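# Press the one unlatched OSFP module home in the switch

## Task

In the network switch, exactly one OSFP module is not latched. Find it and press it inward until it latches. Use no excessive force on any module, leave every other module latched, do not knock anything over or push things out of the work area, and finish with the robot upright: a fall or a lasting tilt counts as failure.

## Robot and tools

ROBOT. TidyBot++: a single seven-joint arm with a two-finger gripper on a mobile base (0.54 m long, 0.50 m wide, 0.38 m tall) with four powered casters. The shoulder sits 0.12 m ahead of the base centre and 0.68 m up. Segments: upper arm 0.42 m, forearm 0.31 m, hand 0.31 m to the hand point. It starts folded, hand pointing down, wrist up to 0.08 m past the base front. Cameras: base_camera (fixed, 644x364) and wrist_camera (fisheye on the hand, 644x476, looking where the hand points).

FRAMES. Base frame: origin on the floor below the base centre, x forward, y left, z up, metres. hand_pose is reported here: the midpoint between the finger pads, its z axis along the fingers, fingers closing along its y axis. Odometry frame = base frame at scene start; base_odometry counts wheel turns only (slip counts as motion), heading in rad, left positive.

move. One action per call. Keys:
- base: object with any of translate_m (forward +, -2 to 2 m), strafe_m (left +, -2 to 2 m), rotate_rad (counter-clockwise from above +, -6.3 to 6.3 rad). All are offsets from where the base last reported itself, measured along its axes at command start.
- joints: absolute angles by name (one arm, so one object): joint_1_rad (any angle; positive = clockwise from above, opposite to heading), joint_2_rad (-2.249 to 2.249, shoulder, 0 = upper arm vertical, + leans forward), joint_3_rad (any), joint_4_rad (-2.579 to 2.579, elbow, 0 straight), joint_5_rad (any), joint_6_rad (-2.099 to 2.099, wrist), joint_7_rad (any, hand roll), gripper_pos (0 open to 1 closed; gap about 85x(1-gripper_pos) mm). Unbounded joints take the short way round; send steps under half a turn.
- target: absolute hand pose, one list of seven numbers [x, y, z, qw, qx, qy, qz], base frame, metres plus unit quaternion. With target, joints may only contain gripper_pos.
- speeds: caps for this action: translate_m/strafe_m 0.05-0.5 m/s (give only one when both move), rotate_rad 0.1-1.57 rad/s.
- cameras: list of base_camera, wrist_camera or all; [] for none.
- blocking: true (default) waits until everything rests; false returns quickly while motion continues. A new move overrides only what it names.
A call without action just reports state and images.

wait(seconds 0-10, cameras): lets time pass, then reports. stop(cameras): brakes all running motions; braked parts say stopped and may keep pressing. zoom_image(camera, region [x0,y0,x1,y1] pixels, max 504x504): closer look at that camera's latest image. finished_scene(scene): ends the scene irreversibly; the seated module must stay latched without the robot.

RESULTS. move says done or the worst status. base_status, joint_status, hand_status: done, moving, off_target (resting away from target, may still push), contact_stop or time_out (unrequested stops; the first one shown cancels the rest of that reply's move/wait/finished_scene calls, as does a refused call), not_followed (a check withheld targets; 'joint command not followed' with a cause means self-collision, 'pose unreachable' for a target), torque_fault, limit_stop_at_motor_heat. hand_target is where joint targets would put the hand. motor_effort is percent of max torque per motor, peak in brackets; readings are biased and noisy. base_tilt in degrees (forward/right positive). on_its_own lists uncommanded activity. Motor temperatures per joint; MOTOR HOT appears at 60 C, an over-temperature stop near 75 C. ARM HIT means a hard hit on the base or arm itself.

HAND BEHAVIOUR. The controller picks joint angles itself, favouring folded-like postures, so the elbow can swing; paths curve and may overshoot. Most target moves end off_target within about 3 cm; correct by adding (wanted - hand_pose) to the last target's x, y, z. done means within 10 mm and 2 degrees. Out-of-reach poses make the arm wander and end in time_out. Poses pointing forward, low and near the base often miss and can drive the arm into the base; nothing prevents arm-base contact. A hand pointing down reaches at most about 0.94 m high, only close in. Closed fingertips reach about 20 mm beyond the hand point. hand_pose itself can be off by 1-2 cm; trust the images. Friction can leave small steps unexecuted; repeated added steps eventually move. After a joints action, resend each joint as last command + (wanted - read).

PUSHING SAFELY. Joints act like springs toward their targets: a blocked joint keeps pressing harder the farther its target is, and each correction adds force. For the module, approach square to its face, press in small increments, watch motor_effort and the images, and back the target off once it seats. Torque sensor limits: 104.5 N m for joints 1-4, 51.3 for 5-7; reaching one freezes the arm and gripper for about 10 s. Avoid hard grips, twisting, slams and heavy pushes. Don't disturb the latched modules.

BALANCE AND DRIVING. The base accelerates up to 0.5 m/s2 and 1.57 rad/s2; odometry drifts a few cm over many moves. Never drive or turn while the arm is caught on something about 0.6 m or higher; a sideways push on a raised hand or a long reach over nearby furniture can tip the robot. Arm pressure on a wall or rack can shove or tilt the base; retracting the arm or backing off rights it. A blocked base keeps pushing and may report done while short.

Each tool is called after "Request:" in YAML: its name, and indented under it one key for each argument.

## Session

Request:
move:

Scene clock: 0.00 s.
Motor temperatures (°C): [32 28 28 30 34 40 36]
base_odometry: x=+0.000 y=+0.000 heading=+0.000
base_tilt: forward=+0.2 right=-0.3
base_status: not commanded
joint_positions: joint_1_rad=+0.040 joint_2_rad=-0.354 joint_3_rad=+3.093 joint_4_rad=-2.530 joint_5_rad=+0.033 joint_6_rad=-0.835 joint_7_rad=+1.593 gripper_pos=+0.000
joint_status: not commanded
motor_effort: joint_1_rad=-1 joint_2_rad=-1 joint_3_rad=+1 joint_4_rad=+15 joint_5_rad=+1 joint_6_rad=+2 joint_7_rad=-1
hand_pose: x=+0.2717 y=-0.0069 z=+0.5889 quat_wxyz=(+0.022, +0.997, +0.025, +0.065) (m; base frame)
hand_target: x=+0.2712 y=-0.0069 z=+0.5886 quat_wxyz=(+0.022, +0.997, +0.025, +0.064) (m; base frame)
hand_status: not commanded
pictures: base_camera, wrist_camera

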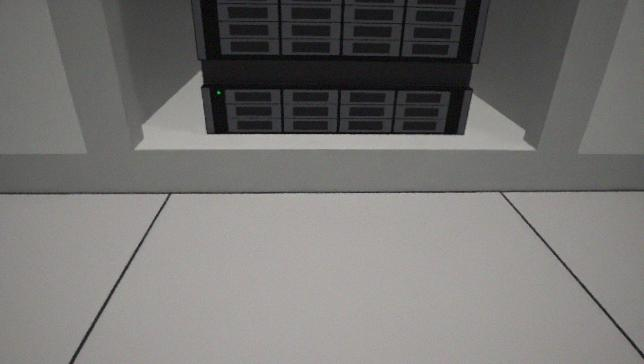

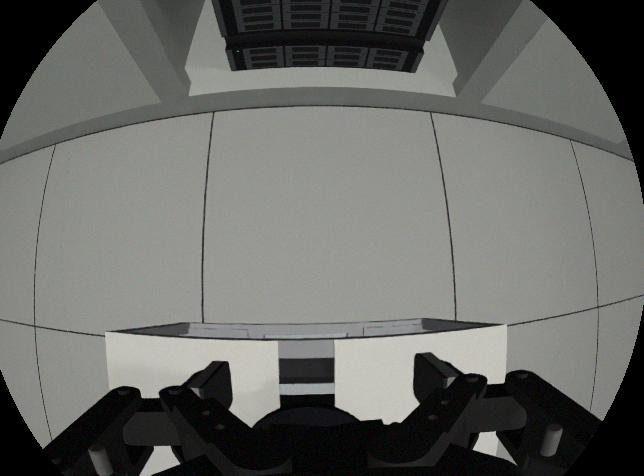

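Request:
move:
  joints: {"joint_6_rad": 0.6}

Scene clock: 2.27 s.
Motor temperatures (°C): [32 28 28 30 34 40 36]
move: done
base_odometry: x=+0.000 y=+0.000 heading=+0.000
base_tilt: forward=+0.2 right=-0.2
base_status: not commanded
joint_positions: joint_1_rad=+0.040 joint_2_rad=-0.354 joint_3_rad=+3.093 joint_4_rad=-2.526 joint_5_rad=+0.033 joint_6_rad=+0.544 joint_7_rad=+1.593 gripper_pos=+0.000
joint_status: all done
motor_effort: joint_1_rad=+0(2) joint_2_rad=-6(6) joint_3_rad=+2(2) joint_4_rad=+21(21) joint_5_rad=+0(1) joint_6_rad=+8(9) joint_7_rad=-1(1)
hand_pose: x=+0.5426 y=+0.0123 z=+0.8804 quat_wxyz=(+0.015, +0.727, +0.032, +0.686) (m; base frame)
hand_target: x=+0.5421 y=+0.0130 z=+0.8948 quat_wxyz=(+0.015, +0.709, +0.032, +0.704) (m; base frame)
hand_status: not commanded
pictures: base_camera, wrist_camera
camera_calibration:
wrist_camera: T_world_to_cam=[[0.0381405, -0.99864, 0.0355316, -0.0327269], [-0.0423573, -0.0371412, -0.998412, 0.96206], [0.998374, 0.0365749, -0.0437163, -0.369786], [0, 0, 0, 1]] pos_world=[0.411183, 0.0165745, 0.945529]

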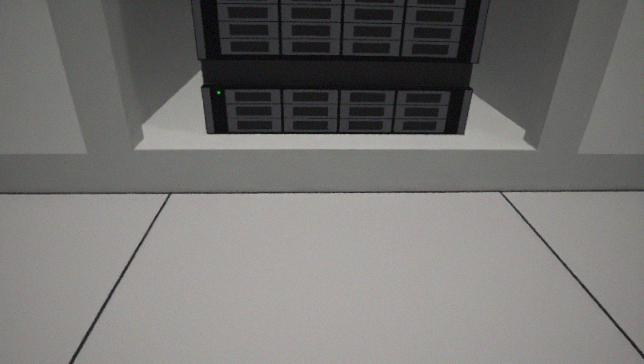

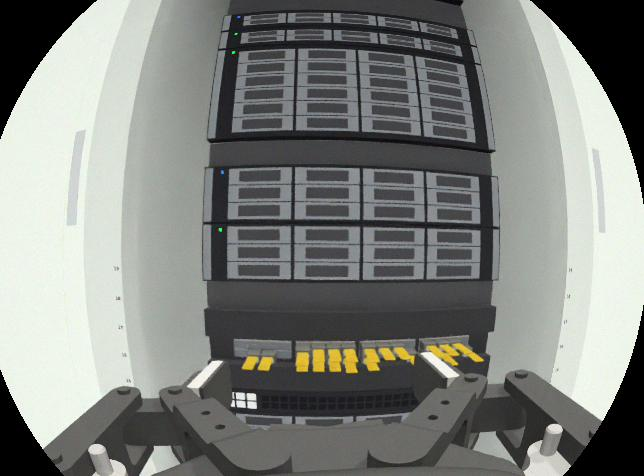

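Request:
zoom_image:
  camera: "wrist_camera"
  region: [200, 300, 500, 430]

Scaled by 1.680.

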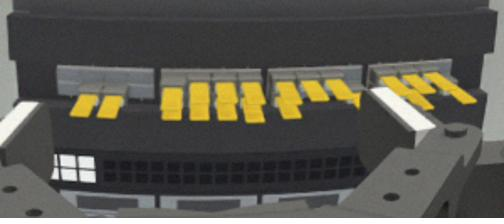

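Request:
move:
  joints: {"joint_1_rad":0.0, "joint_2_rad": 0.4, "joint_3_rad": 3.14, "joint_4_rad": -2.53, "joint_5_rad": 0, "joint_6_rad": 1.39, "joint_7_rad": 1.57}
  cameras: ["wrist_camera"]

Request:
zoom_image:
  camera: "wrist_camera"
  region: [150, 150, 500, 400]

Scene clock: 5.33 s.
Motor temperatures (°C): [32 28 28 30 34 40 36]
move: done
base_odometry: x=+0.000 y=+0.000 heading=+0.000
base_tilt: forward=+0.2 right=-0.2
base_status: not commanded
joint_positions: joint_1_rad=+0.022 joint_2_rad=+0.390 joint_3_rad=+3.125 joint_4_rad=-2.526 joint_5_rad=+0.033 joint_6_rad=+1.332 joint_7_rad=+1.593 gripper_pos=+0.000
joint_status: all done
motor_effort: joint_1_rad=-1(2) joint_2_rad=-23(24) joint_3_rad=+0(2) joint_4_rad=+9(21) joint_5_rad=+0(1) joint_6_rad=+9(9) joint_7_rad=-1(2)
hand_pose: x=+0.6603 y=+0.0070 z=+0.7605 quat_wxyz=(+0.000, +0.712, +0.017, +0.702) (m; base frame)
hand_target: x=+0.6600 y=+0.0021 z=+0.7716 quat_wxyz=(-0.001, +0.696, +0.000, +0.718) (m; base frame)
hand_status: not commanded
pictures: wrist_camera
camera_calibration:
wrist_camera: T_world_to_cam=[[0.0393972, -0.999202, -0.00653977, -0.00707499], [0.00104749, 0.00658614, -0.999978, 0.819338], [0.999223, 0.0393894, 0.00130613, -0.527195], [0, 0, 0, 1]] pos_world=[0.526206, 0.00830028, 0.819962]

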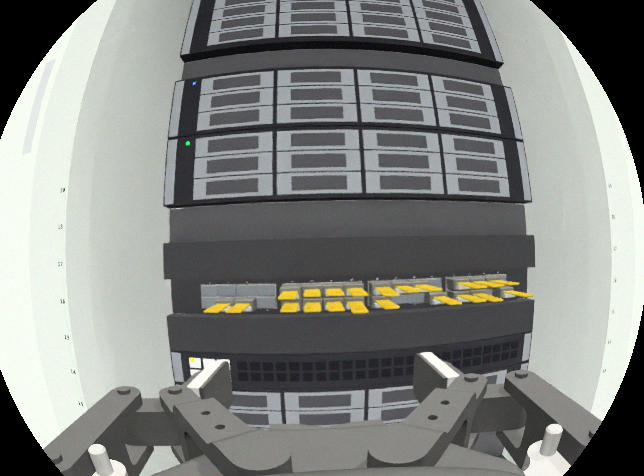

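Scaled by 1.440.

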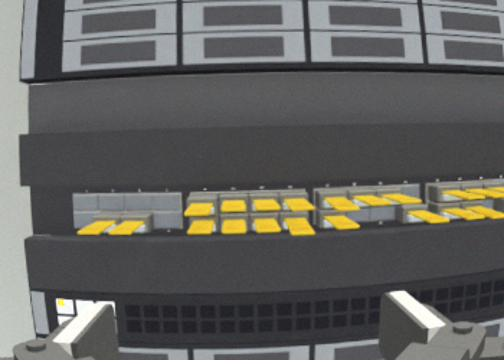

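Request:
zoom_image:
  camera: "wrist_camera"
  region: [190, 270, 370, 325]

Request:
zoom_image:
  camera: "wrist_camera"
  region: [360, 260, 540, 315]

Scaled by 2.800.

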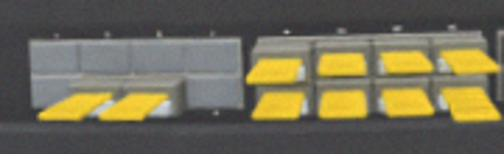

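Scaled by 2.800.

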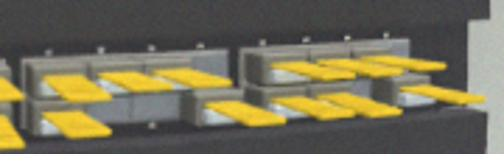

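Request:
move:
  base: {"translate_m": 0.1, "strafe_m": 0.1}
  cameras: ["wrist_camera"]

Request:
zoom_image:
  camera: "wrist_camera"
  region: [250, 250, 450, 370]

Request:
move:
  base: {"strafe_m": -0.1}
  cameras: ["wrist_camera"]

Request:
zoom_image:
  camera: "wrist_camera"
  region: [250, 250, 450, 370]

Request:
move:
  base: {"strafe_m": -0.1}
  cameras: ["wrist_camera"]

Request:
zoom_image:
  camera: "wrist_camera"
  region: [250, 250, 450, 370]

Request:
move:
  base: {"strafe_m": -0.1}
  cameras: ["wrist_camera"]

Request:
zoom_image:
  camera: "wrist_camera"
  region: [250, 250, 450, 370]

Scene clock: 7.43 s.
Motor temperatures (°C): [32 28 28 30 34 40 36]
move: done
base_odometry: x=+0.100 y=+0.100 heading=+0.000
base_tilt: forward=+0.2 right=-0.2
base_status: done
joint_positions: joint_1_rad=+0.009 joint_2_rad=+0.396 joint_3_rad=+3.131 joint_4_rad=-2.526 joint_5_rad=+0.032 joint_6_rad=+1.335 joint_7_rad=+1.593 gripper_pos=+0.000
joint_status: not commanded
motor_effort: joint_1_rad=+0(3) joint_2_rad=-23(25) joint_3_rad=-1(1) joint_4_rad=+10(11) joint_5_rad=+0(1) joint_6_rad=+9(9) joint_7_rad=-1(1)
hand_pose: x=+0.6609 y=+0.0112 z=+0.7587 quat_wxyz=(-0.002, +0.712, +0.020, +0.702) (m; base frame)
hand_target: x=+0.6600 y=+0.0021 z=+0.7716 quat_wxyz=(-0.001, +0.696, +0.000, +0.718) (m; base frame)
hand_status: not commanded
pictures: wrist_camera
camera_calibration:
wrist_camera: T_world_to_cam=[[0.0465803, -0.998903, -0.00485087, -0.00898501], [-0.000546012, 0.00483068, -0.999988, 0.818588], [0.998914, 0.0465824, -0.000320399, -0.526577], [0, 0, 0, 1]] pos_world=[0.526871, 0.0115997, 0.818366]

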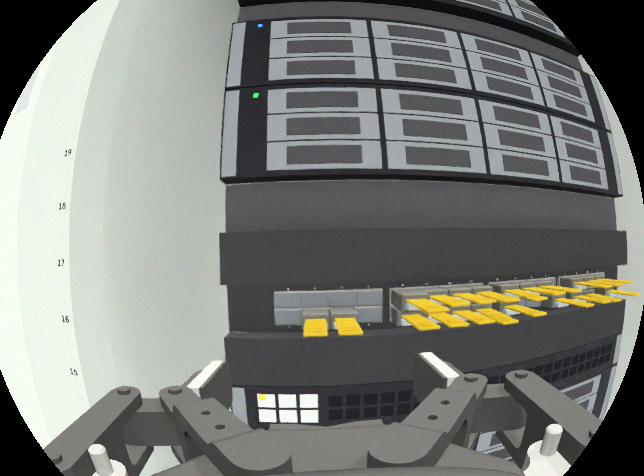

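Scaled by 2.520.

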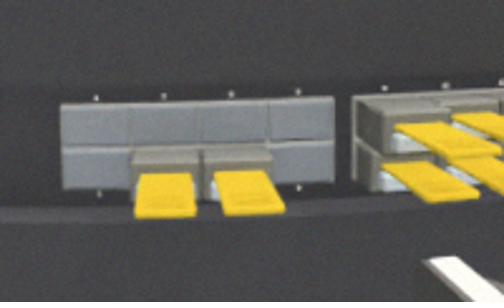

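Scene clock: 8.70 s.
Motor temperatures (°C): [32 28 28 30 34 40 36]
move: done
base_odometry: x=+0.100 y=+0.000 heading=+0.000
base_tilt: forward=+0.2 right=-0.2
base_status: done
joint_positions: joint_1_rad=+0.008 joint_2_rad=+0.396 joint_3_rad=+3.136 joint_4_rad=-2.526 joint_5_rad=+0.030 joint_6_rad=+1.336 joint_7_rad=+1.593 gripper_pos=+0.000
joint_status: not commanded
motor_effort: joint_1_rad=-1(3) joint_2_rad=-23(23) joint_3_rad=+0(2) joint_4_rad=+10(11) joint_5_rad=+0(1) joint_6_rad=+9(9) joint_7_rad=-1(2)
hand_pose: x=+0.6610 y=+0.0084 z=+0.7589 quat_wxyz=(+0.000, +0.712, +0.019, +0.702) (m; base frame)
hand_target: x=+0.6600 y=+0.0021 z=+0.7716 quat_wxyz=(-0.001, +0.696, +0.000, +0.718) (m; base frame)
hand_status: not commanded
pictures: wrist_camera
camera_calibration:
wrist_camera: T_world_to_cam=[[0.0400564, -0.999192, -0.0032683, -0.00868736], [0.000367631, 0.00328566, -0.999995, 0.818247], [0.999197, 0.0400549, 0.000498946, -0.527328], [0, 0, 0, 1]] pos_world=[0.526952, 0.00975327, 0.818477]

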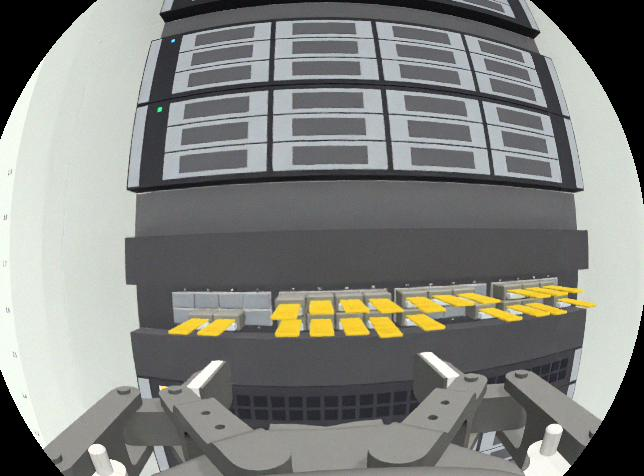

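Scaled by 2.520.

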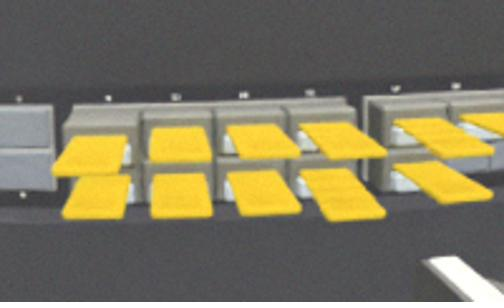

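Scene clock: 9.97 s.
Motor temperatures (°C): [32 28 28 30 34 40 36]
move: done
base_odometry: x=+0.100 y=-0.100 heading=+0.001
base_tilt: forward=+0.2 right=-0.2
base_status: done
joint_positions: joint_1_rad=+0.007 joint_2_rad=+0.396 joint_3_rad=+3.138 joint_4_rad=-2.526 joint_5_rad=+0.029 joint_6_rad=+1.336 joint_7_rad=+1.593 gripper_pos=+0.000
joint_status: not commanded
motor_effort: joint_1_rad=+0(4) joint_2_rad=-22(24) joint_3_rad=+0(1) joint_4_rad=+10(10) joint_5_rad=+0(1) joint_6_rad=+9(9) joint_7_rad=-1(1)
hand_pose: x=+0.6610 y=+0.0080 z=+0.7589 quat_wxyz=(+0.001, +0.712, +0.018, +0.702) (m; base frame)
hand_target: x=+0.6600 y=+0.0021 z=+0.7716 quat_wxyz=(-0.001, +0.696, +0.000, +0.718) (m; base frame)
hand_status: not commanded
pictures: wrist_camera
camera_calibration:
wrist_camera: T_world_to_cam=[[0.0387486, -0.999245, -0.0028199, -0.008543], [0.000486808, 0.00284089, -0.999996, 0.818197], [0.999249, 0.0387471, 0.000596522, -0.527442], [0, 0, 0, 1]] pos_world=[0.526979, 0.00957588, 0.818484]

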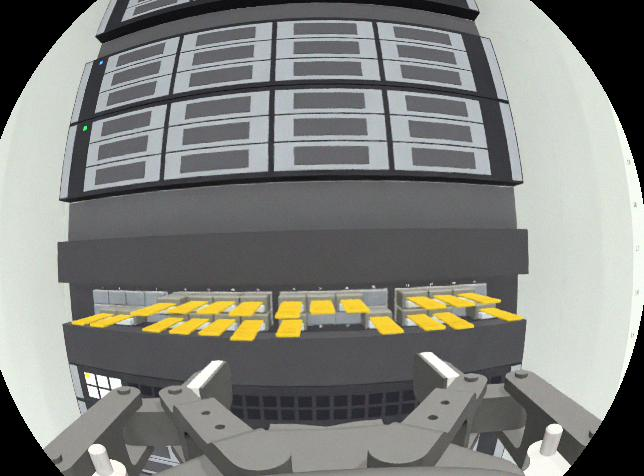

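Scaled by 2.520.

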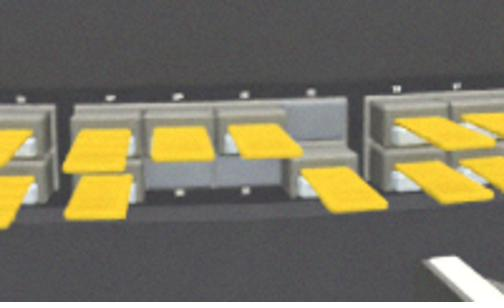

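Scene clock: 11.23 s.
Motor temperatures (°C): [32 28 28 30 34 40 36]
move: done
base_odometry: x=+0.100 y=-0.200 heading=+0.001
base_tilt: forward=+0.2 right=-0.2
base_status: done
joint_positions: joint_1_rad=+0.006 joint_2_rad=+0.396 joint_3_rad=+3.139 joint_4_rad=-2.526 joint_5_rad=+0.028 joint_6_rad=+1.336 joint_7_rad=+1.593 gripper_pos=+0.000
joint_status: not commanded
motor_effort: joint_1_rad=-1(3) joint_2_rad=-23(24) joint_3_rad=+0(2) joint_4_rad=+10(11) joint_5_rad=+0(1) joint_6_rad=+9(9) joint_7_rad=+0(2)
hand_pose: x=+0.6611 y=+0.0076 z=+0.7589 quat_wxyz=(+0.002, +0.712, +0.018, +0.702) (m; base frame)
hand_target: x=+0.6600 y=+0.0021 z=+0.7716 quat_wxyz=(-0.001, +0.696, +0.000, +0.718) (m; base frame)
hand_status: not commanded
pictures: wrist_camera
camera_calibration:
wrist_camera: T_world_to_cam=[[0.0376528, -0.999288, -0.00259061, -0.00833302], [0.000547527, 0.00261308, -0.999996, 0.81817], [0.999291, 0.0376512, 0.000645526, -0.527507], [0, 0, 0, 1]] pos_world=[0.526998, 0.00939624, 0.818486]

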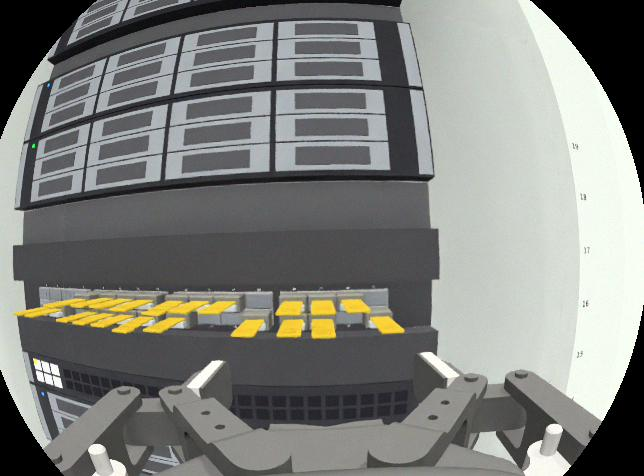

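Scaled by 2.520.

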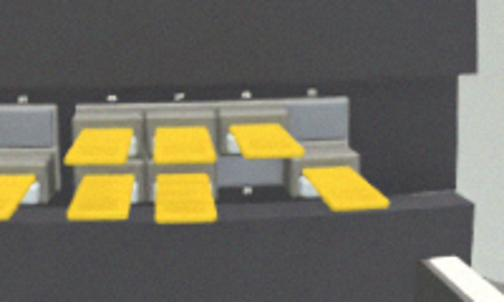

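Request:
move:
  base: {"translate_m": 0.06}
  joints: {"gripper_pos": 1}
  cameras: ["wrist_camera"]

Request:
zoom_image:
  camera: "wrist_camera"
  region: [250, 270, 410, 370]

Request:
move:
  base: {"strafe_m": 0.1}
  cameras: []

Request:
move:
  cameras: ["wrist_camera"]

Request:
zoom_image:
  camera: "wrist_camera"
  region: [250, 270, 410, 370]

Request:
move:
  base: {"strafe_m": 0.1}
  cameras: ["wrist_camera"]

Request:
zoom_image:
  camera: "wrist_camera"
  region: [250, 270, 410, 370]

Scene clock: 13.10 s.
Motor temperatures (°C): [32 28 28 30 34 40 36]
move: done
base_odometry: x=+0.160 y=-0.200 heading=+0.001
base_tilt: forward=+0.2 right=-0.2
base_status: done
joint_positions: joint_1_rad=+0.003 joint_2_rad=+0.397 joint_3_rad=+3.137 joint_4_rad=-2.536 joint_5_rad=+0.028 joint_6_rad=+1.343 joint_7_rad=+1.593 gripper_pos=+0.999
joint_status: all done
motor_effort: joint_1_rad=+0(6) joint_2_rad=-23(24) joint_3_rad=+0(6) joint_4_rad=+13(23) joint_5_rad=+0(5) joint_6_rad=+9(10) joint_7_rad=-1(2)
hand_pose: x=+0.6579 y=+0.0102 z=+0.7565 quat_wxyz=(-0.001, +0.713, +0.019, +0.700) (m; base frame)
hand_target: x=+0.6600 y=+0.0021 z=+0.7716 quat_wxyz=(-0.001, +0.696, +0.000, +0.718) (m; base frame)
hand_status: not commanded
pictures: wrist_camera
camera_calibration:
wrist_camera: T_world_to_cam=[[0.0424204, -0.999093, -0.00378316, -0.00793807], [-0.00429721, 0.00360408, -0.999984, 0.818922], [0.999091, 0.042436, -0.00414042, -0.520753], [0, 0, 0, 1]] pos_world=[0.524135, 0.0112163, 0.816723]

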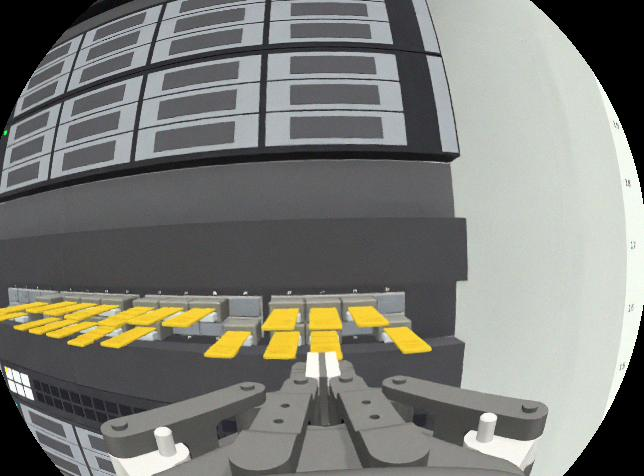

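Scaled by 3.150.

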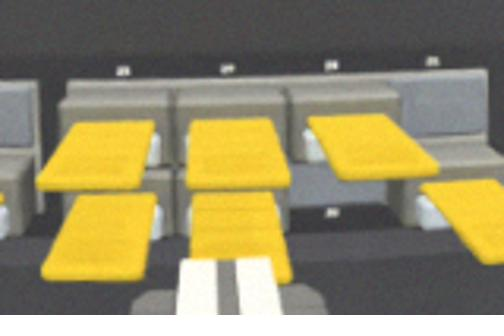

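Scene clock: 14.37 s.
Motor temperatures (°C): [32 28 28 30 34 40 36]
move: done
base_odometry: x=+0.160 y=-0.100 heading=+0.001
base_tilt: forward=+0.2 right=-0.2
base_status: done
joint_positions: joint_1_rad=+0.001 joint_2_rad=+0.397 joint_3_rad=+3.140 joint_4_rad=-2.530 joint_5_rad=+0.015 joint_6_rad=+1.343 joint_7_rad=+1.593 gripper_pos=+0.999
joint_status: not commanded
motor_effort: joint_1_rad=+0(5) joint_2_rad=-23(23) joint_3_rad=+1(3) joint_4_rad=+9(16) joint_5_rad=+0(4) joint_6_rad=+9(9) joint_7_rad=-1(2)
hand_pose: x=+0.6599 y=+0.0062 z=+0.7590 quat_wxyz=(+0.003, +0.711, +0.014, +0.703) (m; base frame)
hand_target: x=+0.6600 y=+0.0021 z=+0.7716 quat_wxyz=(-0.001, +0.696, +0.000, +0.718) (m; base frame)
hand_status: not commanded
pictures: none
No camera images: "cameras" was empty.

Scene clock: 14.37 s.
Motor temperatures (°C): [32 28 28 30 34 40 36]
base_odometry: x=+0.160 y=-0.100 heading=+0.001
base_tilt: forward=+0.2 right=-0.2
base_status: done
joint_positions: joint_1_rad=+0.001 joint_2_rad=+0.397 joint_3_rad=+3.140 joint_4_rad=-2.530 joint_5_rad=+0.015 joint_6_rad=+1.343 joint_7_rad=+1.593 gripper_pos=+0.999
joint_status: not commanded
motor_effort: joint_1_rad=+0(5) joint_2_rad=-23(23) joint_3_rad=+1(3) joint_4_rad=+9(16) joint_5_rad=+0(4) joint_6_rad=+9(9) joint_7_rad=-1(2)
hand_pose: x=+0.6599 y=+0.0062 z=+0.7590 quat_wxyz=(+0.003, +0.711, +0.014, +0.703) (m; base frame)
hand_target: x=+0.6600 y=+0.0021 z=+0.7716 quat_wxyz=(-0.001, +0.696, +0.000, +0.718) (m; base frame)
hand_status: not commanded
pictures: wrist_camera
camera_calibration:
wrist_camera: T_world_to_cam=[[0.0295377, -0.99955, -0.00526712, -0.00239244], [0.00243226, 0.00534127, -0.999983, 0.81697], [0.999561, 0.0295244, 0.00258893, -0.52793], [0, 0, 0, 1]] pos_world=[0.525782, 0.00883178, 0.81831]

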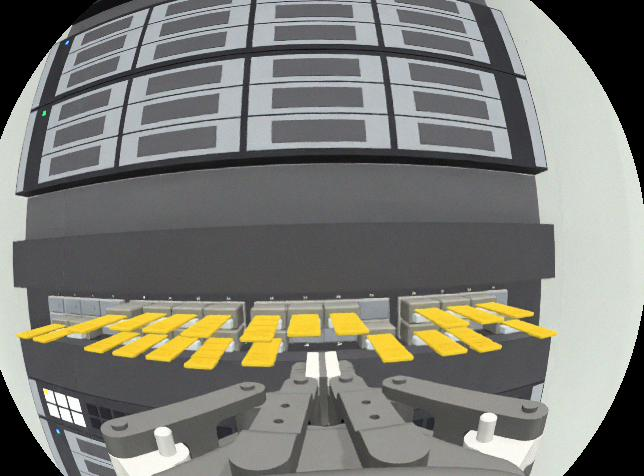

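Scaled by 3.150.

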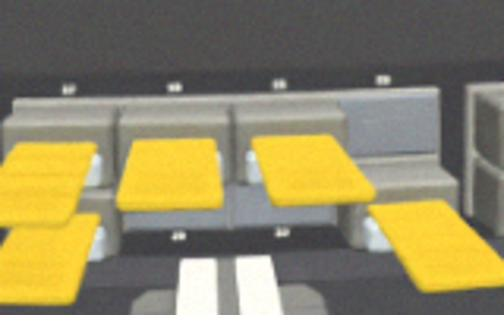

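Scene clock: 15.70 s.
Motor temperatures (°C): [32 28 28 30 34 40 36]
move: done
base_odometry: x=+0.161 y=+0.000 heading=+0.001
base_tilt: forward=+0.2 right=-0.3
base_status: done
joint_positions: joint_1_rad=+0.015 joint_2_rad=+0.396 joint_3_rad=+3.152 joint_4_rad=-2.542 joint_5_rad=-0.023 joint_6_rad=+1.347 joint_7_rad=+1.593 gripper_pos=+0.999
joint_status: not commanded
motor_effort: joint_1_rad=-4(13) joint_2_rad=-21(25) joint_3_rad=-1(11) joint_4_rad=+13(16) joint_5_rad=+2(13) joint_6_rad=+8(10) joint_7_rad=-1(2)
hand_pose: x=+0.6560 y=-0.0182 z=+0.7556 quat_wxyz=(+0.024, +0.714, -0.009, +0.699) (m; base frame)
hand_target: x=+0.6600 y=+0.0021 z=+0.7716 quat_wxyz=(-0.001, +0.696, +0.000, +0.718) (m; base frame)
hand_status: not commanded
pictures: wrist_camera
camera_calibration:
wrist_camera: T_world_to_cam=[[-0.0320875, -0.999448, -0.00857966, 0.0163284], [-0.00545829, 0.00875918, -0.999947, 0.818933], [0.99947, -0.032039, -0.00573634, -0.518022], [0, 0, 0, 1]] pos_world=[0.522742, -0.00745071, 0.816058]

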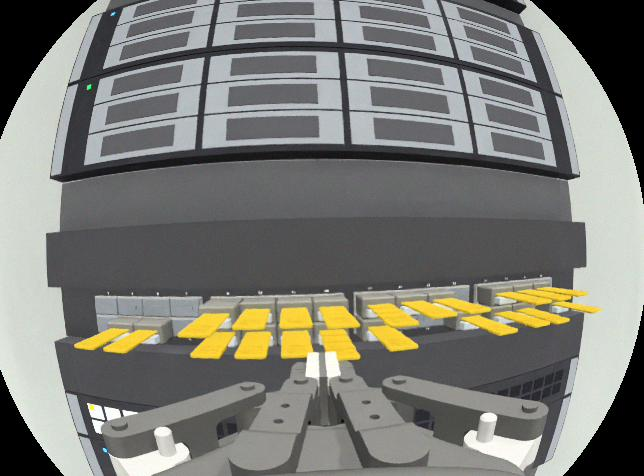

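Scaled by 3.150.

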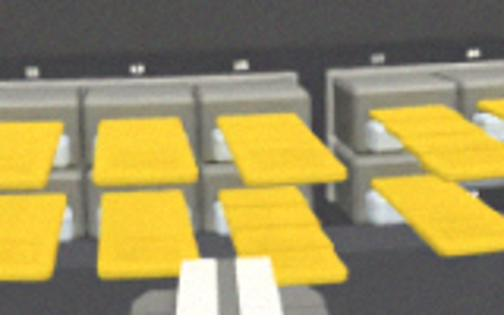

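Request:
move:
  base: {"translate_m": -0.08}
  cameras: ["wrist_camera"]

Request:
zoom_image:
  camera: "wrist_camera"
  region: [180, 270, 340, 370]

Request:
zoom_image:
  camera: "wrist_camera"
  region: [340, 260, 500, 360]

Scene clock: 17.13 s.
Motor temperatures (°C): [32 28 28 30 34 40 36]
move: done
base_odometry: x=+0.080 y=+0.000 heading=+0.001
base_tilt: forward=+0.2 right=-0.2
base_status: done
joint_positions: joint_1_rad=+0.012 joint_2_rad=+0.399 joint_3_rad=+3.149 joint_4_rad=-2.528 joint_5_rad=-0.022 joint_6_rad=+1.347 joint_7_rad=+1.593 gripper_pos=+0.999
joint_status: not commanded
motor_effort: joint_1_rad=+0(2) joint_2_rad=-23(24) joint_3_rad=+0(2) joint_4_rad=+10(12) joint_5_rad=+0(2) joint_6_rad=+9(9) joint_7_rad=-1(2)
hand_pose: x=+0.6605 y=-0.0153 z=+0.7596 quat_wxyz=(+0.021, +0.710, -0.007, +0.704) (m; base frame)
hand_target: x=+0.6600 y=+0.0021 z=+0.7716 quat_wxyz=(-0.001, +0.696, +0.000, +0.718) (m; base frame)
hand_status: not commanded
pictures: wrist_camera
camera_calibration:
wrist_camera: T_world_to_cam=[[-0.0257294, -0.999623, -0.00958671, 0.0159783], [0.0060438, 0.00943416, -0.999937, 0.815282], [0.999651, -0.0257857, 0.00579879, -0.531251], [0, 0, 0, 1]] pos_world=[0.526549, -0.00541791, 0.818464]

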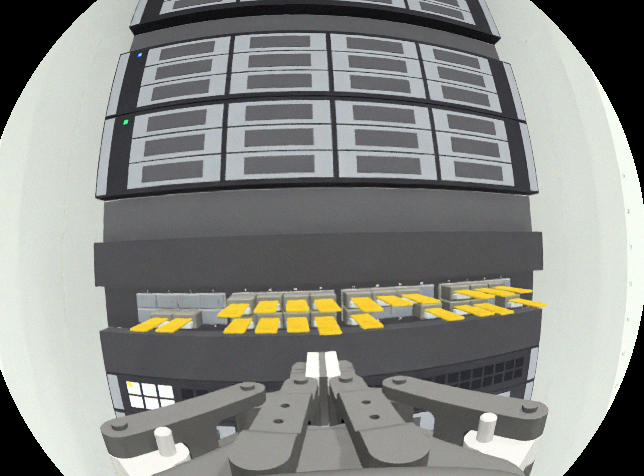

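Scaled by 3.150.

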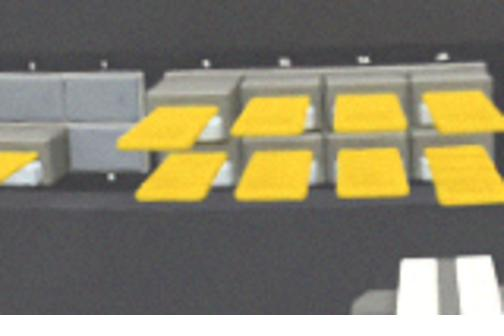

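Scaled by 3.150.

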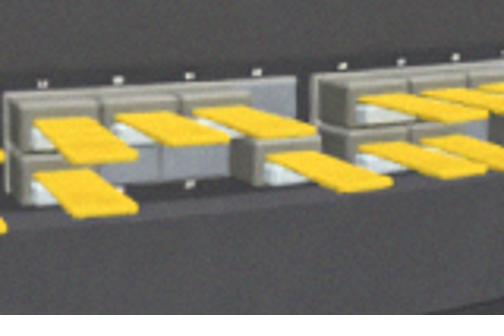

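Request:
move:
  base: {"translate_m": 0.17, "strafe_m": 0.5, "rotate_rad": -0.7}
  cameras: ["wrist_camera"]

Request:
zoom_image:
  camera: "wrist_camera"
  region: [220, 250, 420, 370]

Scene clock: 21.33 s.
Motor temperatures (°C): [32 28 28 30 34 40 36]
move: done
base_odometry: x=+0.250 y=+0.500 heading=-0.700
base_tilt: forward=+0.2 right=-0.2
base_status: done
joint_positions: joint_1_rad=+0.007 joint_2_rad=+0.399 joint_3_rad=+3.145 joint_4_rad=-2.528 joint_5_rad=-0.022 joint_6_rad=+1.347 joint_7_rad=+1.593 gripper_pos=+0.999
joint_status: not commanded
motor_effort: joint_1_rad=+0(4) joint_2_rad=-23(24) joint_3_rad=+0(3) joint_4_rad=+10(11) joint_5_rad=+0(2) joint_6_rad=+9(9) joint_7_rad=-1(2)
hand_pose: x=+0.6606 y=-0.0102 z=+0.7596 quat_wxyz=(+0.017, +0.710, -0.004, +0.704) (m; base frame)
hand_target: x=+0.6600 y=+0.0021 z=+0.7716 quat_wxyz=(-0.001, +0.696, +0.000, +0.718) (m; base frame)
hand_status: not commanded
pictures: wrist_camera
camera_calibration:
wrist_camera: T_world_to_cam=[[-0.0160516, -0.99981, -0.0110999, 0.0158137], [0.00595864, 0.0110054, -0.999922, 0.8153], [0.999853, -0.0161164, 0.00578085, -0.53122], [0, 0, 0, 1]] pos_world=[0.526538, -0.00172339, 0.818483]

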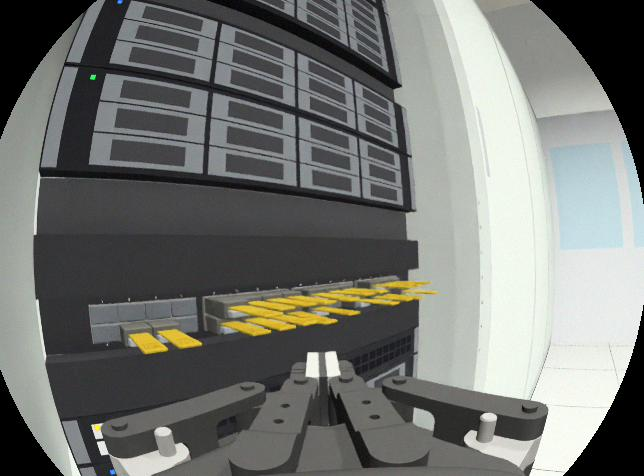

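Scaled by 2.520.

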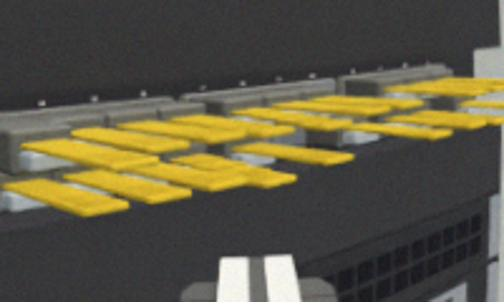

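Request:
zoom_image:
  camera: "wrist_camera"
  region: [200, 280, 300, 345]

Request:
zoom_image:
  camera: "wrist_camera"
  region: [280, 270, 380, 335]

Scaled by 5.040.

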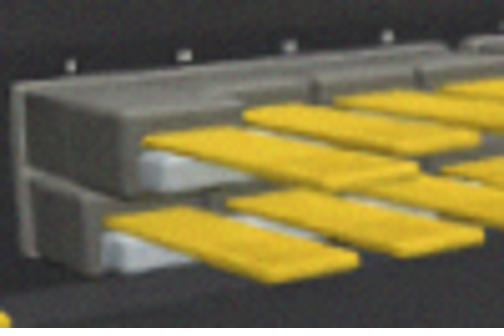

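Scaled by 5.040.

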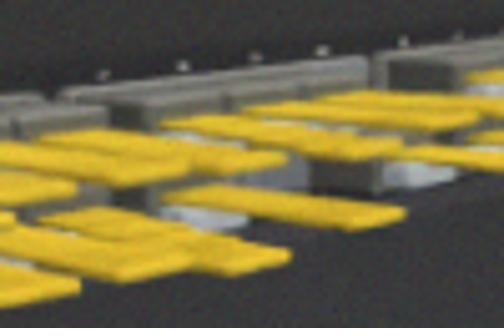

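Request:
move:
  base: {"translate_m": 0.109, "strafe_m": -0.487, "rotate_rad": 0.7}
  joints: {"joint_2_rad": 0.284, "joint_4_rad": -2.53, "joint_6_rad": 1.275}
  cameras: ["wrist_camera"]

Request:
zoom_image:
  camera: "wrist_camera"
  region: [240, 270, 400, 370]

Scene clock: 25.77 s.
Motor temperatures (°C): [32 28 28 30 34 40 36]
move: done
base_odometry: x=+0.020 y=+0.058 heading=+0.001
base_tilt: forward=+0.2 right=-0.2
base_status: done
joint_positions: joint_1_rad=+0.005 joint_2_rad=+0.292 joint_3_rad=+3.143 joint_4_rad=-2.528 joint_5_rad=-0.021 joint_6_rad=+1.317 joint_7_rad=+1.593 gripper_pos=+0.999
joint_status: all done
motor_effort: joint_1_rad=-1(3) joint_2_rad=-21(25) joint_3_rad=+0(3) joint_4_rad=+12(13) joint_5_rad=+0(2) joint_6_rad=+9(9) joint_7_rad=-1(1)
hand_pose: x=+0.6500 y=-0.0084 z=+0.8075 quat_wxyz=(+0.016, +0.683, -0.004, +0.730) (m; base frame)
hand_target: x=+0.6492 y=+0.0021 z=+0.7980 quat_wxyz=(-0.001, +0.696, +0.000, +0.718) (m; base frame)
hand_status: not commanded
pictures: wrist_camera
camera_calibration:
wrist_camera: T_world_to_cam=[[-0.0116794, -0.999848, -0.012918, 0.0165329], [0.0825599, 0.0119106, -0.996515, 0.810735], [0.996518, -0.0127052, 0.0824082, -0.580578], [0, 0, 0, 1]] pos_world=[0.511815, -0.000502252, 0.855968]

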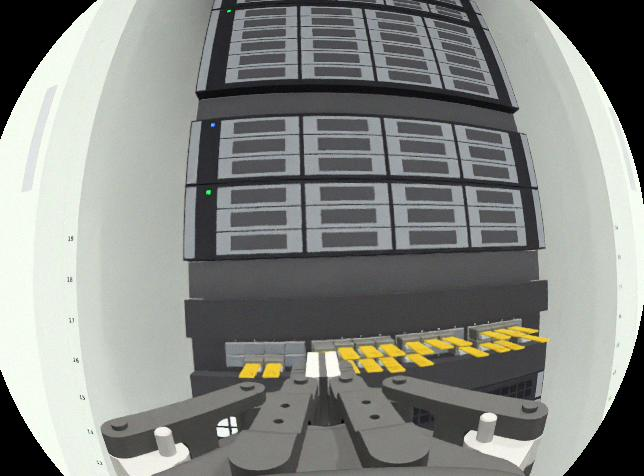

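Scaled by 3.150.

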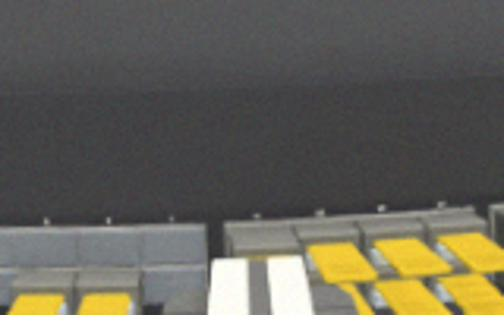

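Request:
move:
  joints: {"joint_6_rad": 1.20}
  cameras: ["wrist_camera"]

Request:
zoom_image:
  camera: "wrist_camera"
  region: [240, 270, 400, 370]

Scene clock: 26.57 s.
Motor temperatures (°C): [32 28 28 30 34 40 36]
move: done
base_odometry: x=+0.020 y=+0.058 heading=+0.001
base_tilt: forward=+0.2 right=-0.2
base_status: not commanded
joint_positions: joint_1_rad=+0.005 joint_2_rad=+0.292 joint_3_rad=+3.143 joint_4_rad=-2.528 joint_5_rad=-0.021 joint_6_rad=+1.235 joint_7_rad=+1.593 gripper_pos=+0.999
joint_status: all done
motor_effort: joint_1_rad=-1(1) joint_2_rad=-21(22) joint_3_rad=+0(1) joint_4_rad=+11(13) joint_5_rad=+0(1) joint_6_rad=+9(10) joint_7_rad=-1(2)
hand_pose: x=+0.6507 y=-0.0083 z=+0.7823 quat_wxyz=(+0.015, +0.712, -0.004, +0.702) (m; base frame)
hand_target: x=+0.6490 y=+0.0021 z=+0.7746 quat_wxyz=(-0.001, +0.722, +0.000, +0.692) (m; base frame)
hand_status: not commanded
pictures: wrist_camera
camera_calibration:
wrist_camera: T_world_to_cam=[[-0.0122521, -0.999825, -0.0141235, 0.0176766], [0.0013883, 0.0141076, -0.9999, 0.841064], [0.999924, -0.0122705, 0.00121521, -0.517829], [0, 0, 0, 1]] pos_world=[0.516839, -0.000545857, 0.841859]

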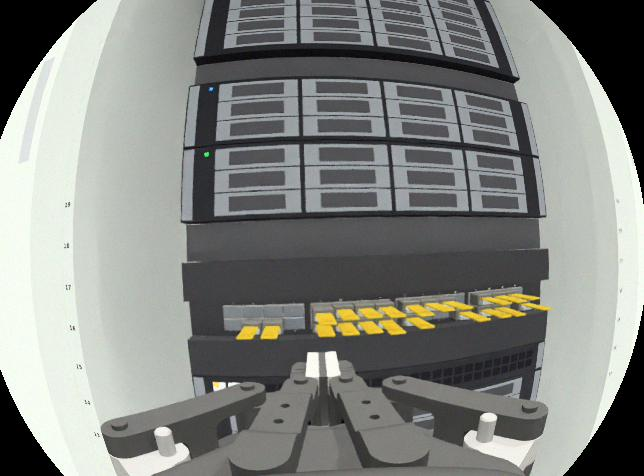

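Scaled by 3.150.

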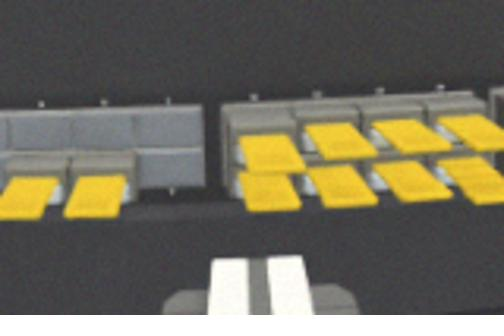

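Request:
move:
  base: {"translate_m": 0.09, "strafe_m": -0.009}
  joints: {"joint_2_rad": 0.26, "joint_6_rad": 1.175}
  cameras: ["wrist_camera"]

Request:
zoom_image:
  camera: "wrist_camera"
  region: [240, 270, 400, 370]

Scene clock: 28.43 s.
Motor temperatures (°C): [32 28 28 30 34 40 36]
move: done
base_odometry: x=+0.110 y=+0.048 heading=+0.001
base_tilt: forward=+0.2 right=-0.2
base_status: done
joint_positions: joint_1_rad=+0.005 joint_2_rad=+0.268 joint_3_rad=+3.143 joint_4_rad=-2.527 joint_5_rad=-0.021 joint_6_rad=+1.218 joint_7_rad=+1.593 gripper_pos=+0.999
joint_status: all done
motor_effort: joint_1_rad=-1(2) joint_2_rad=-21(23) joint_3_rad=+0(1) joint_4_rad=+12(13) joint_5_rad=+0(1) joint_6_rad=+8(9) joint_7_rad=+0(2)
hand_pose: x=+0.6484 y=-0.0082 z=+0.7903 quat_wxyz=(+0.015, +0.709, -0.004, +0.705) (m; base frame)
hand_target: x=+0.6464 y=+0.0021 z=+0.7796 quat_wxyz=(-0.001, +0.723, +0.000, +0.691) (m; base frame)
hand_status: not commanded
pictures: wrist_camera
camera_calibration:
wrist_camera: T_world_to_cam=[[-0.0120203, -0.999822, -0.0145444, 0.0179924], [0.00943346, 0.0144315, -0.999851, 0.843747], [0.999883, -0.0121558, 0.00925831, -0.521909], [0, 0, 0, 1]] pos_world=[0.514105, -0.000531477, 0.848715]

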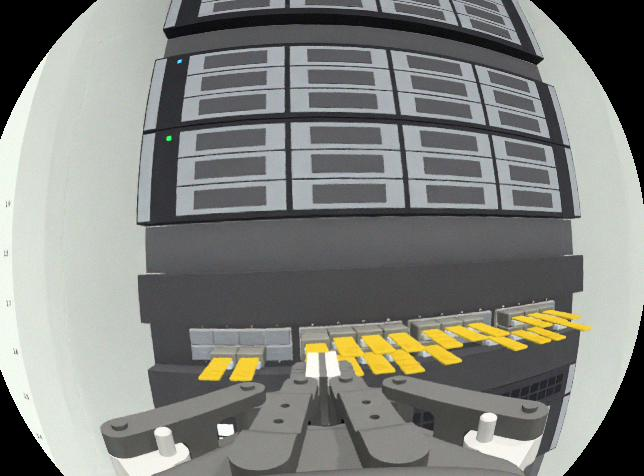

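Scaled by 3.150.

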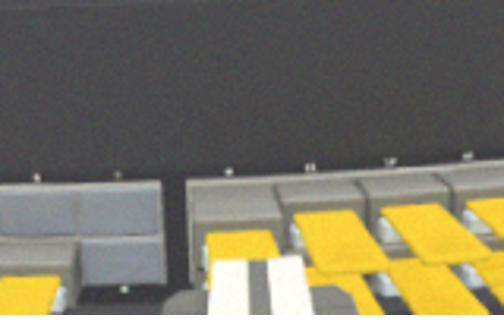

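Request:
move:
  joints: {"joint_2_rad": 0.270}
  cameras: ["wrist_camera"]

Request:
zoom_image:
  camera: "wrist_camera"
  region: [290, 310, 370, 370]

Scene clock: 29.47 s.
Motor temperatures (°C): [32 28 28 30 34 40 36]
move: done
base_odometry: x=+0.110 y=+0.048 heading=+0.001
base_tilt: forward=+0.2 right=-0.2
base_status: not commanded
joint_positions: joint_1_rad=+0.005 joint_2_rad=+0.268 joint_3_rad=+3.143 joint_4_rad=-2.527 joint_5_rad=-0.021 joint_6_rad=+1.218 joint_7_rad=+1.593 gripper_pos=+0.999
joint_status: all done
motor_effort: joint_1_rad=-1(1) joint_2_rad=-20(21) joint_3_rad=+0(1) joint_4_rad=+13(13) joint_5_rad=+0(1) joint_6_rad=+9(9) joint_7_rad=-1(1)
hand_pose: x=+0.6485 y=-0.0082 z=+0.7899 quat_wxyz=(+0.015, +0.709, -0.004, +0.705) (m; base frame)
hand_target: x=+0.6474 y=+0.0021 z=+0.7743 quat_wxyz=(-0.001, +0.726, +0.000, +0.688) (m; base frame)
hand_status: not commanded
pictures: wrist_camera
camera_calibration:
wrist_camera: T_world_to_cam=[[-0.0120302, -0.999822, -0.0145399, 0.0179905], [0.00875764, 0.0144351, -0.999857, 0.843831], [0.999889, -0.0121558, 0.00858242, -0.521449], [0, 0, 0, 1]] pos_world=[0.514218, -0.000532078, 0.848448]

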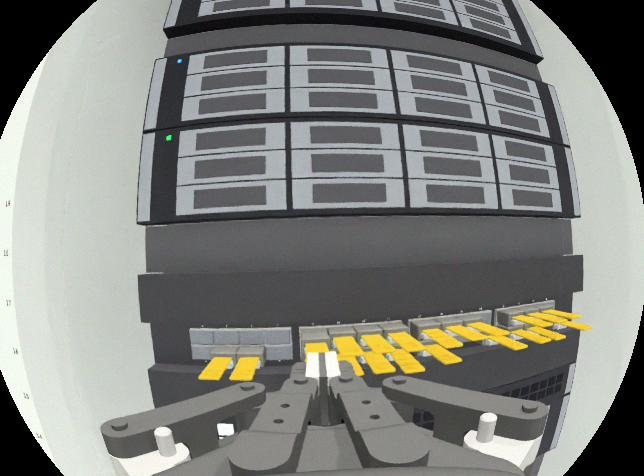

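Scaled by 6.300.

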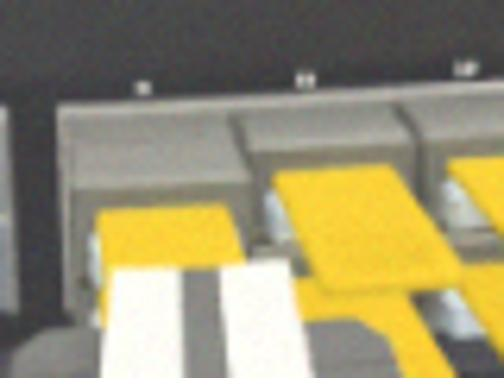

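Request:
move:
  joints: {"joint_2_rad": 0.282}
  cameras: ["wrist_camera"]

Request:
zoom_image:
  camera: "wrist_camera"
  region: [290, 310, 370, 370]

Scene clock: 30.27 s.
Motor temperatures (°C): [32 28 28 30 34 40 36]
move: done
base_odometry: x=+0.110 y=+0.048 heading=+0.001
base_tilt: forward=+0.2 right=-0.2
base_status: not commanded
joint_positions: joint_1_rad=+0.005 joint_2_rad=+0.273 joint_3_rad=+3.143 joint_4_rad=-2.527 joint_5_rad=-0.021 joint_6_rad=+1.218 joint_7_rad=+1.593 gripper_pos=+0.999
joint_status: all done
motor_effort: joint_1_rad=+0(1) joint_2_rad=-20(21) joint_3_rad=+1(1) joint_4_rad=+12(12) joint_5_rad=+0(1) joint_6_rad=+9(9) joint_7_rad=-1(1)
hand_pose: x=+0.6491 y=-0.0083 z=+0.7871 quat_wxyz=(+0.015, +0.711, -0.004, +0.703) (m; base frame)
hand_target: x=+0.6484 y=+0.0021 z=+0.7679 quat_wxyz=(-0.001, +0.730, +0.000, +0.683) (m; base frame)
hand_status: not commanded
pictures: wrist_camera
camera_calibration:
wrist_camera: T_world_to_cam=[[-0.0121061, -0.999822, -0.0145047, 0.0179755], [0.00352728, 0.014463, -0.999889, 0.844476], [0.99992, -0.012156, 0.00335156, -0.517887], [0, 0, 0, 1]] pos_world=[0.515084, -0.000536699, 0.846378]

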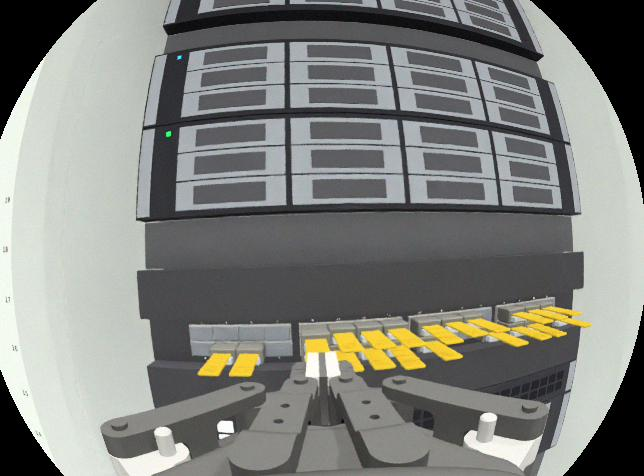

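Scaled by 6.300.

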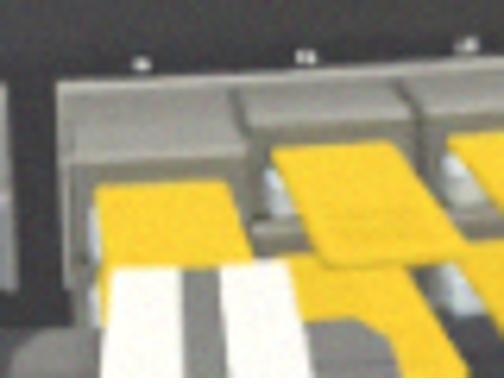

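Request:
move:
  base: {"translate_m": 0.035}
  speeds: {"translate_m": 0.1}
  cameras: ["wrist_camera"]

Request:
zoom_image:
  camera: "wrist_camera"
  region: [280, 310, 380, 385]

Scene clock: 31.53 s.
Motor temperatures (°C): [32 28 28 30 34 40 36]
move: done
base_odometry: x=+0.145 y=+0.048 heading=+0.000
base_tilt: forward=+0.2 right=-0.2
base_status: done
joint_positions: joint_1_rad=+0.005 joint_2_rad=+0.277 joint_3_rad=+3.143 joint_4_rad=-2.527 joint_5_rad=-0.021 joint_6_rad=+1.218 joint_7_rad=+1.593 gripper_pos=+0.999
joint_status: not commanded
motor_effort: joint_1_rad=+0(1) joint_2_rad=-20(22) joint_3_rad=+0(1) joint_4_rad=+12(13) joint_5_rad=+0(1) joint_6_rad=+9(9) joint_7_rad=-1(1)
hand_pose: x=+0.6494 y=-0.0083 z=+0.7853 quat_wxyz=(+0.015, +0.712, -0.004, +0.702) (m; base frame)
hand_target: x=+0.6484 y=+0.0021 z=+0.7679 quat_wxyz=(-0.001, +0.730, +0.000, +0.683) (m; base frame)
hand_status: not commanded
pictures: wrist_camera
camera_calibration:
wrist_camera: T_world_to_cam=[[-0.0121568, -0.999821, -0.0144809, 0.0179653], [0.0000305094, 0.0144816, -0.999895, 0.844896], [0.999926, -0.012156, -0.000145546, -0.515503], [0, 0, 0, 1]] pos_world=[0.515657, -0.000539755, 0.844992]

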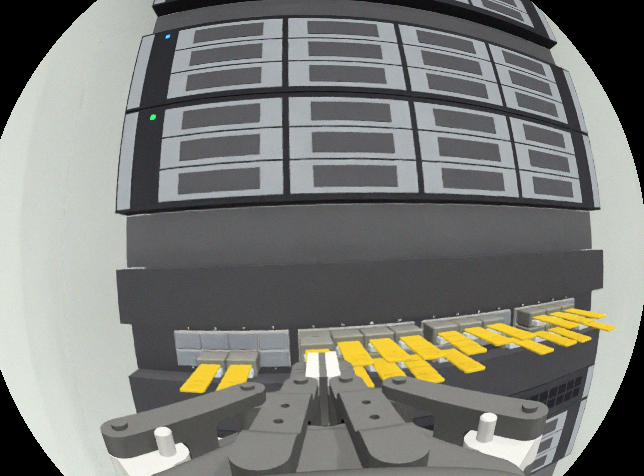

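Scaled by 5.040.

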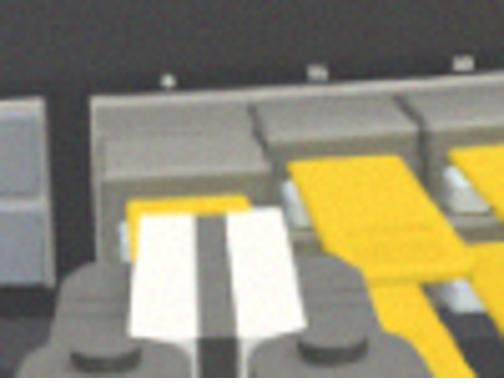

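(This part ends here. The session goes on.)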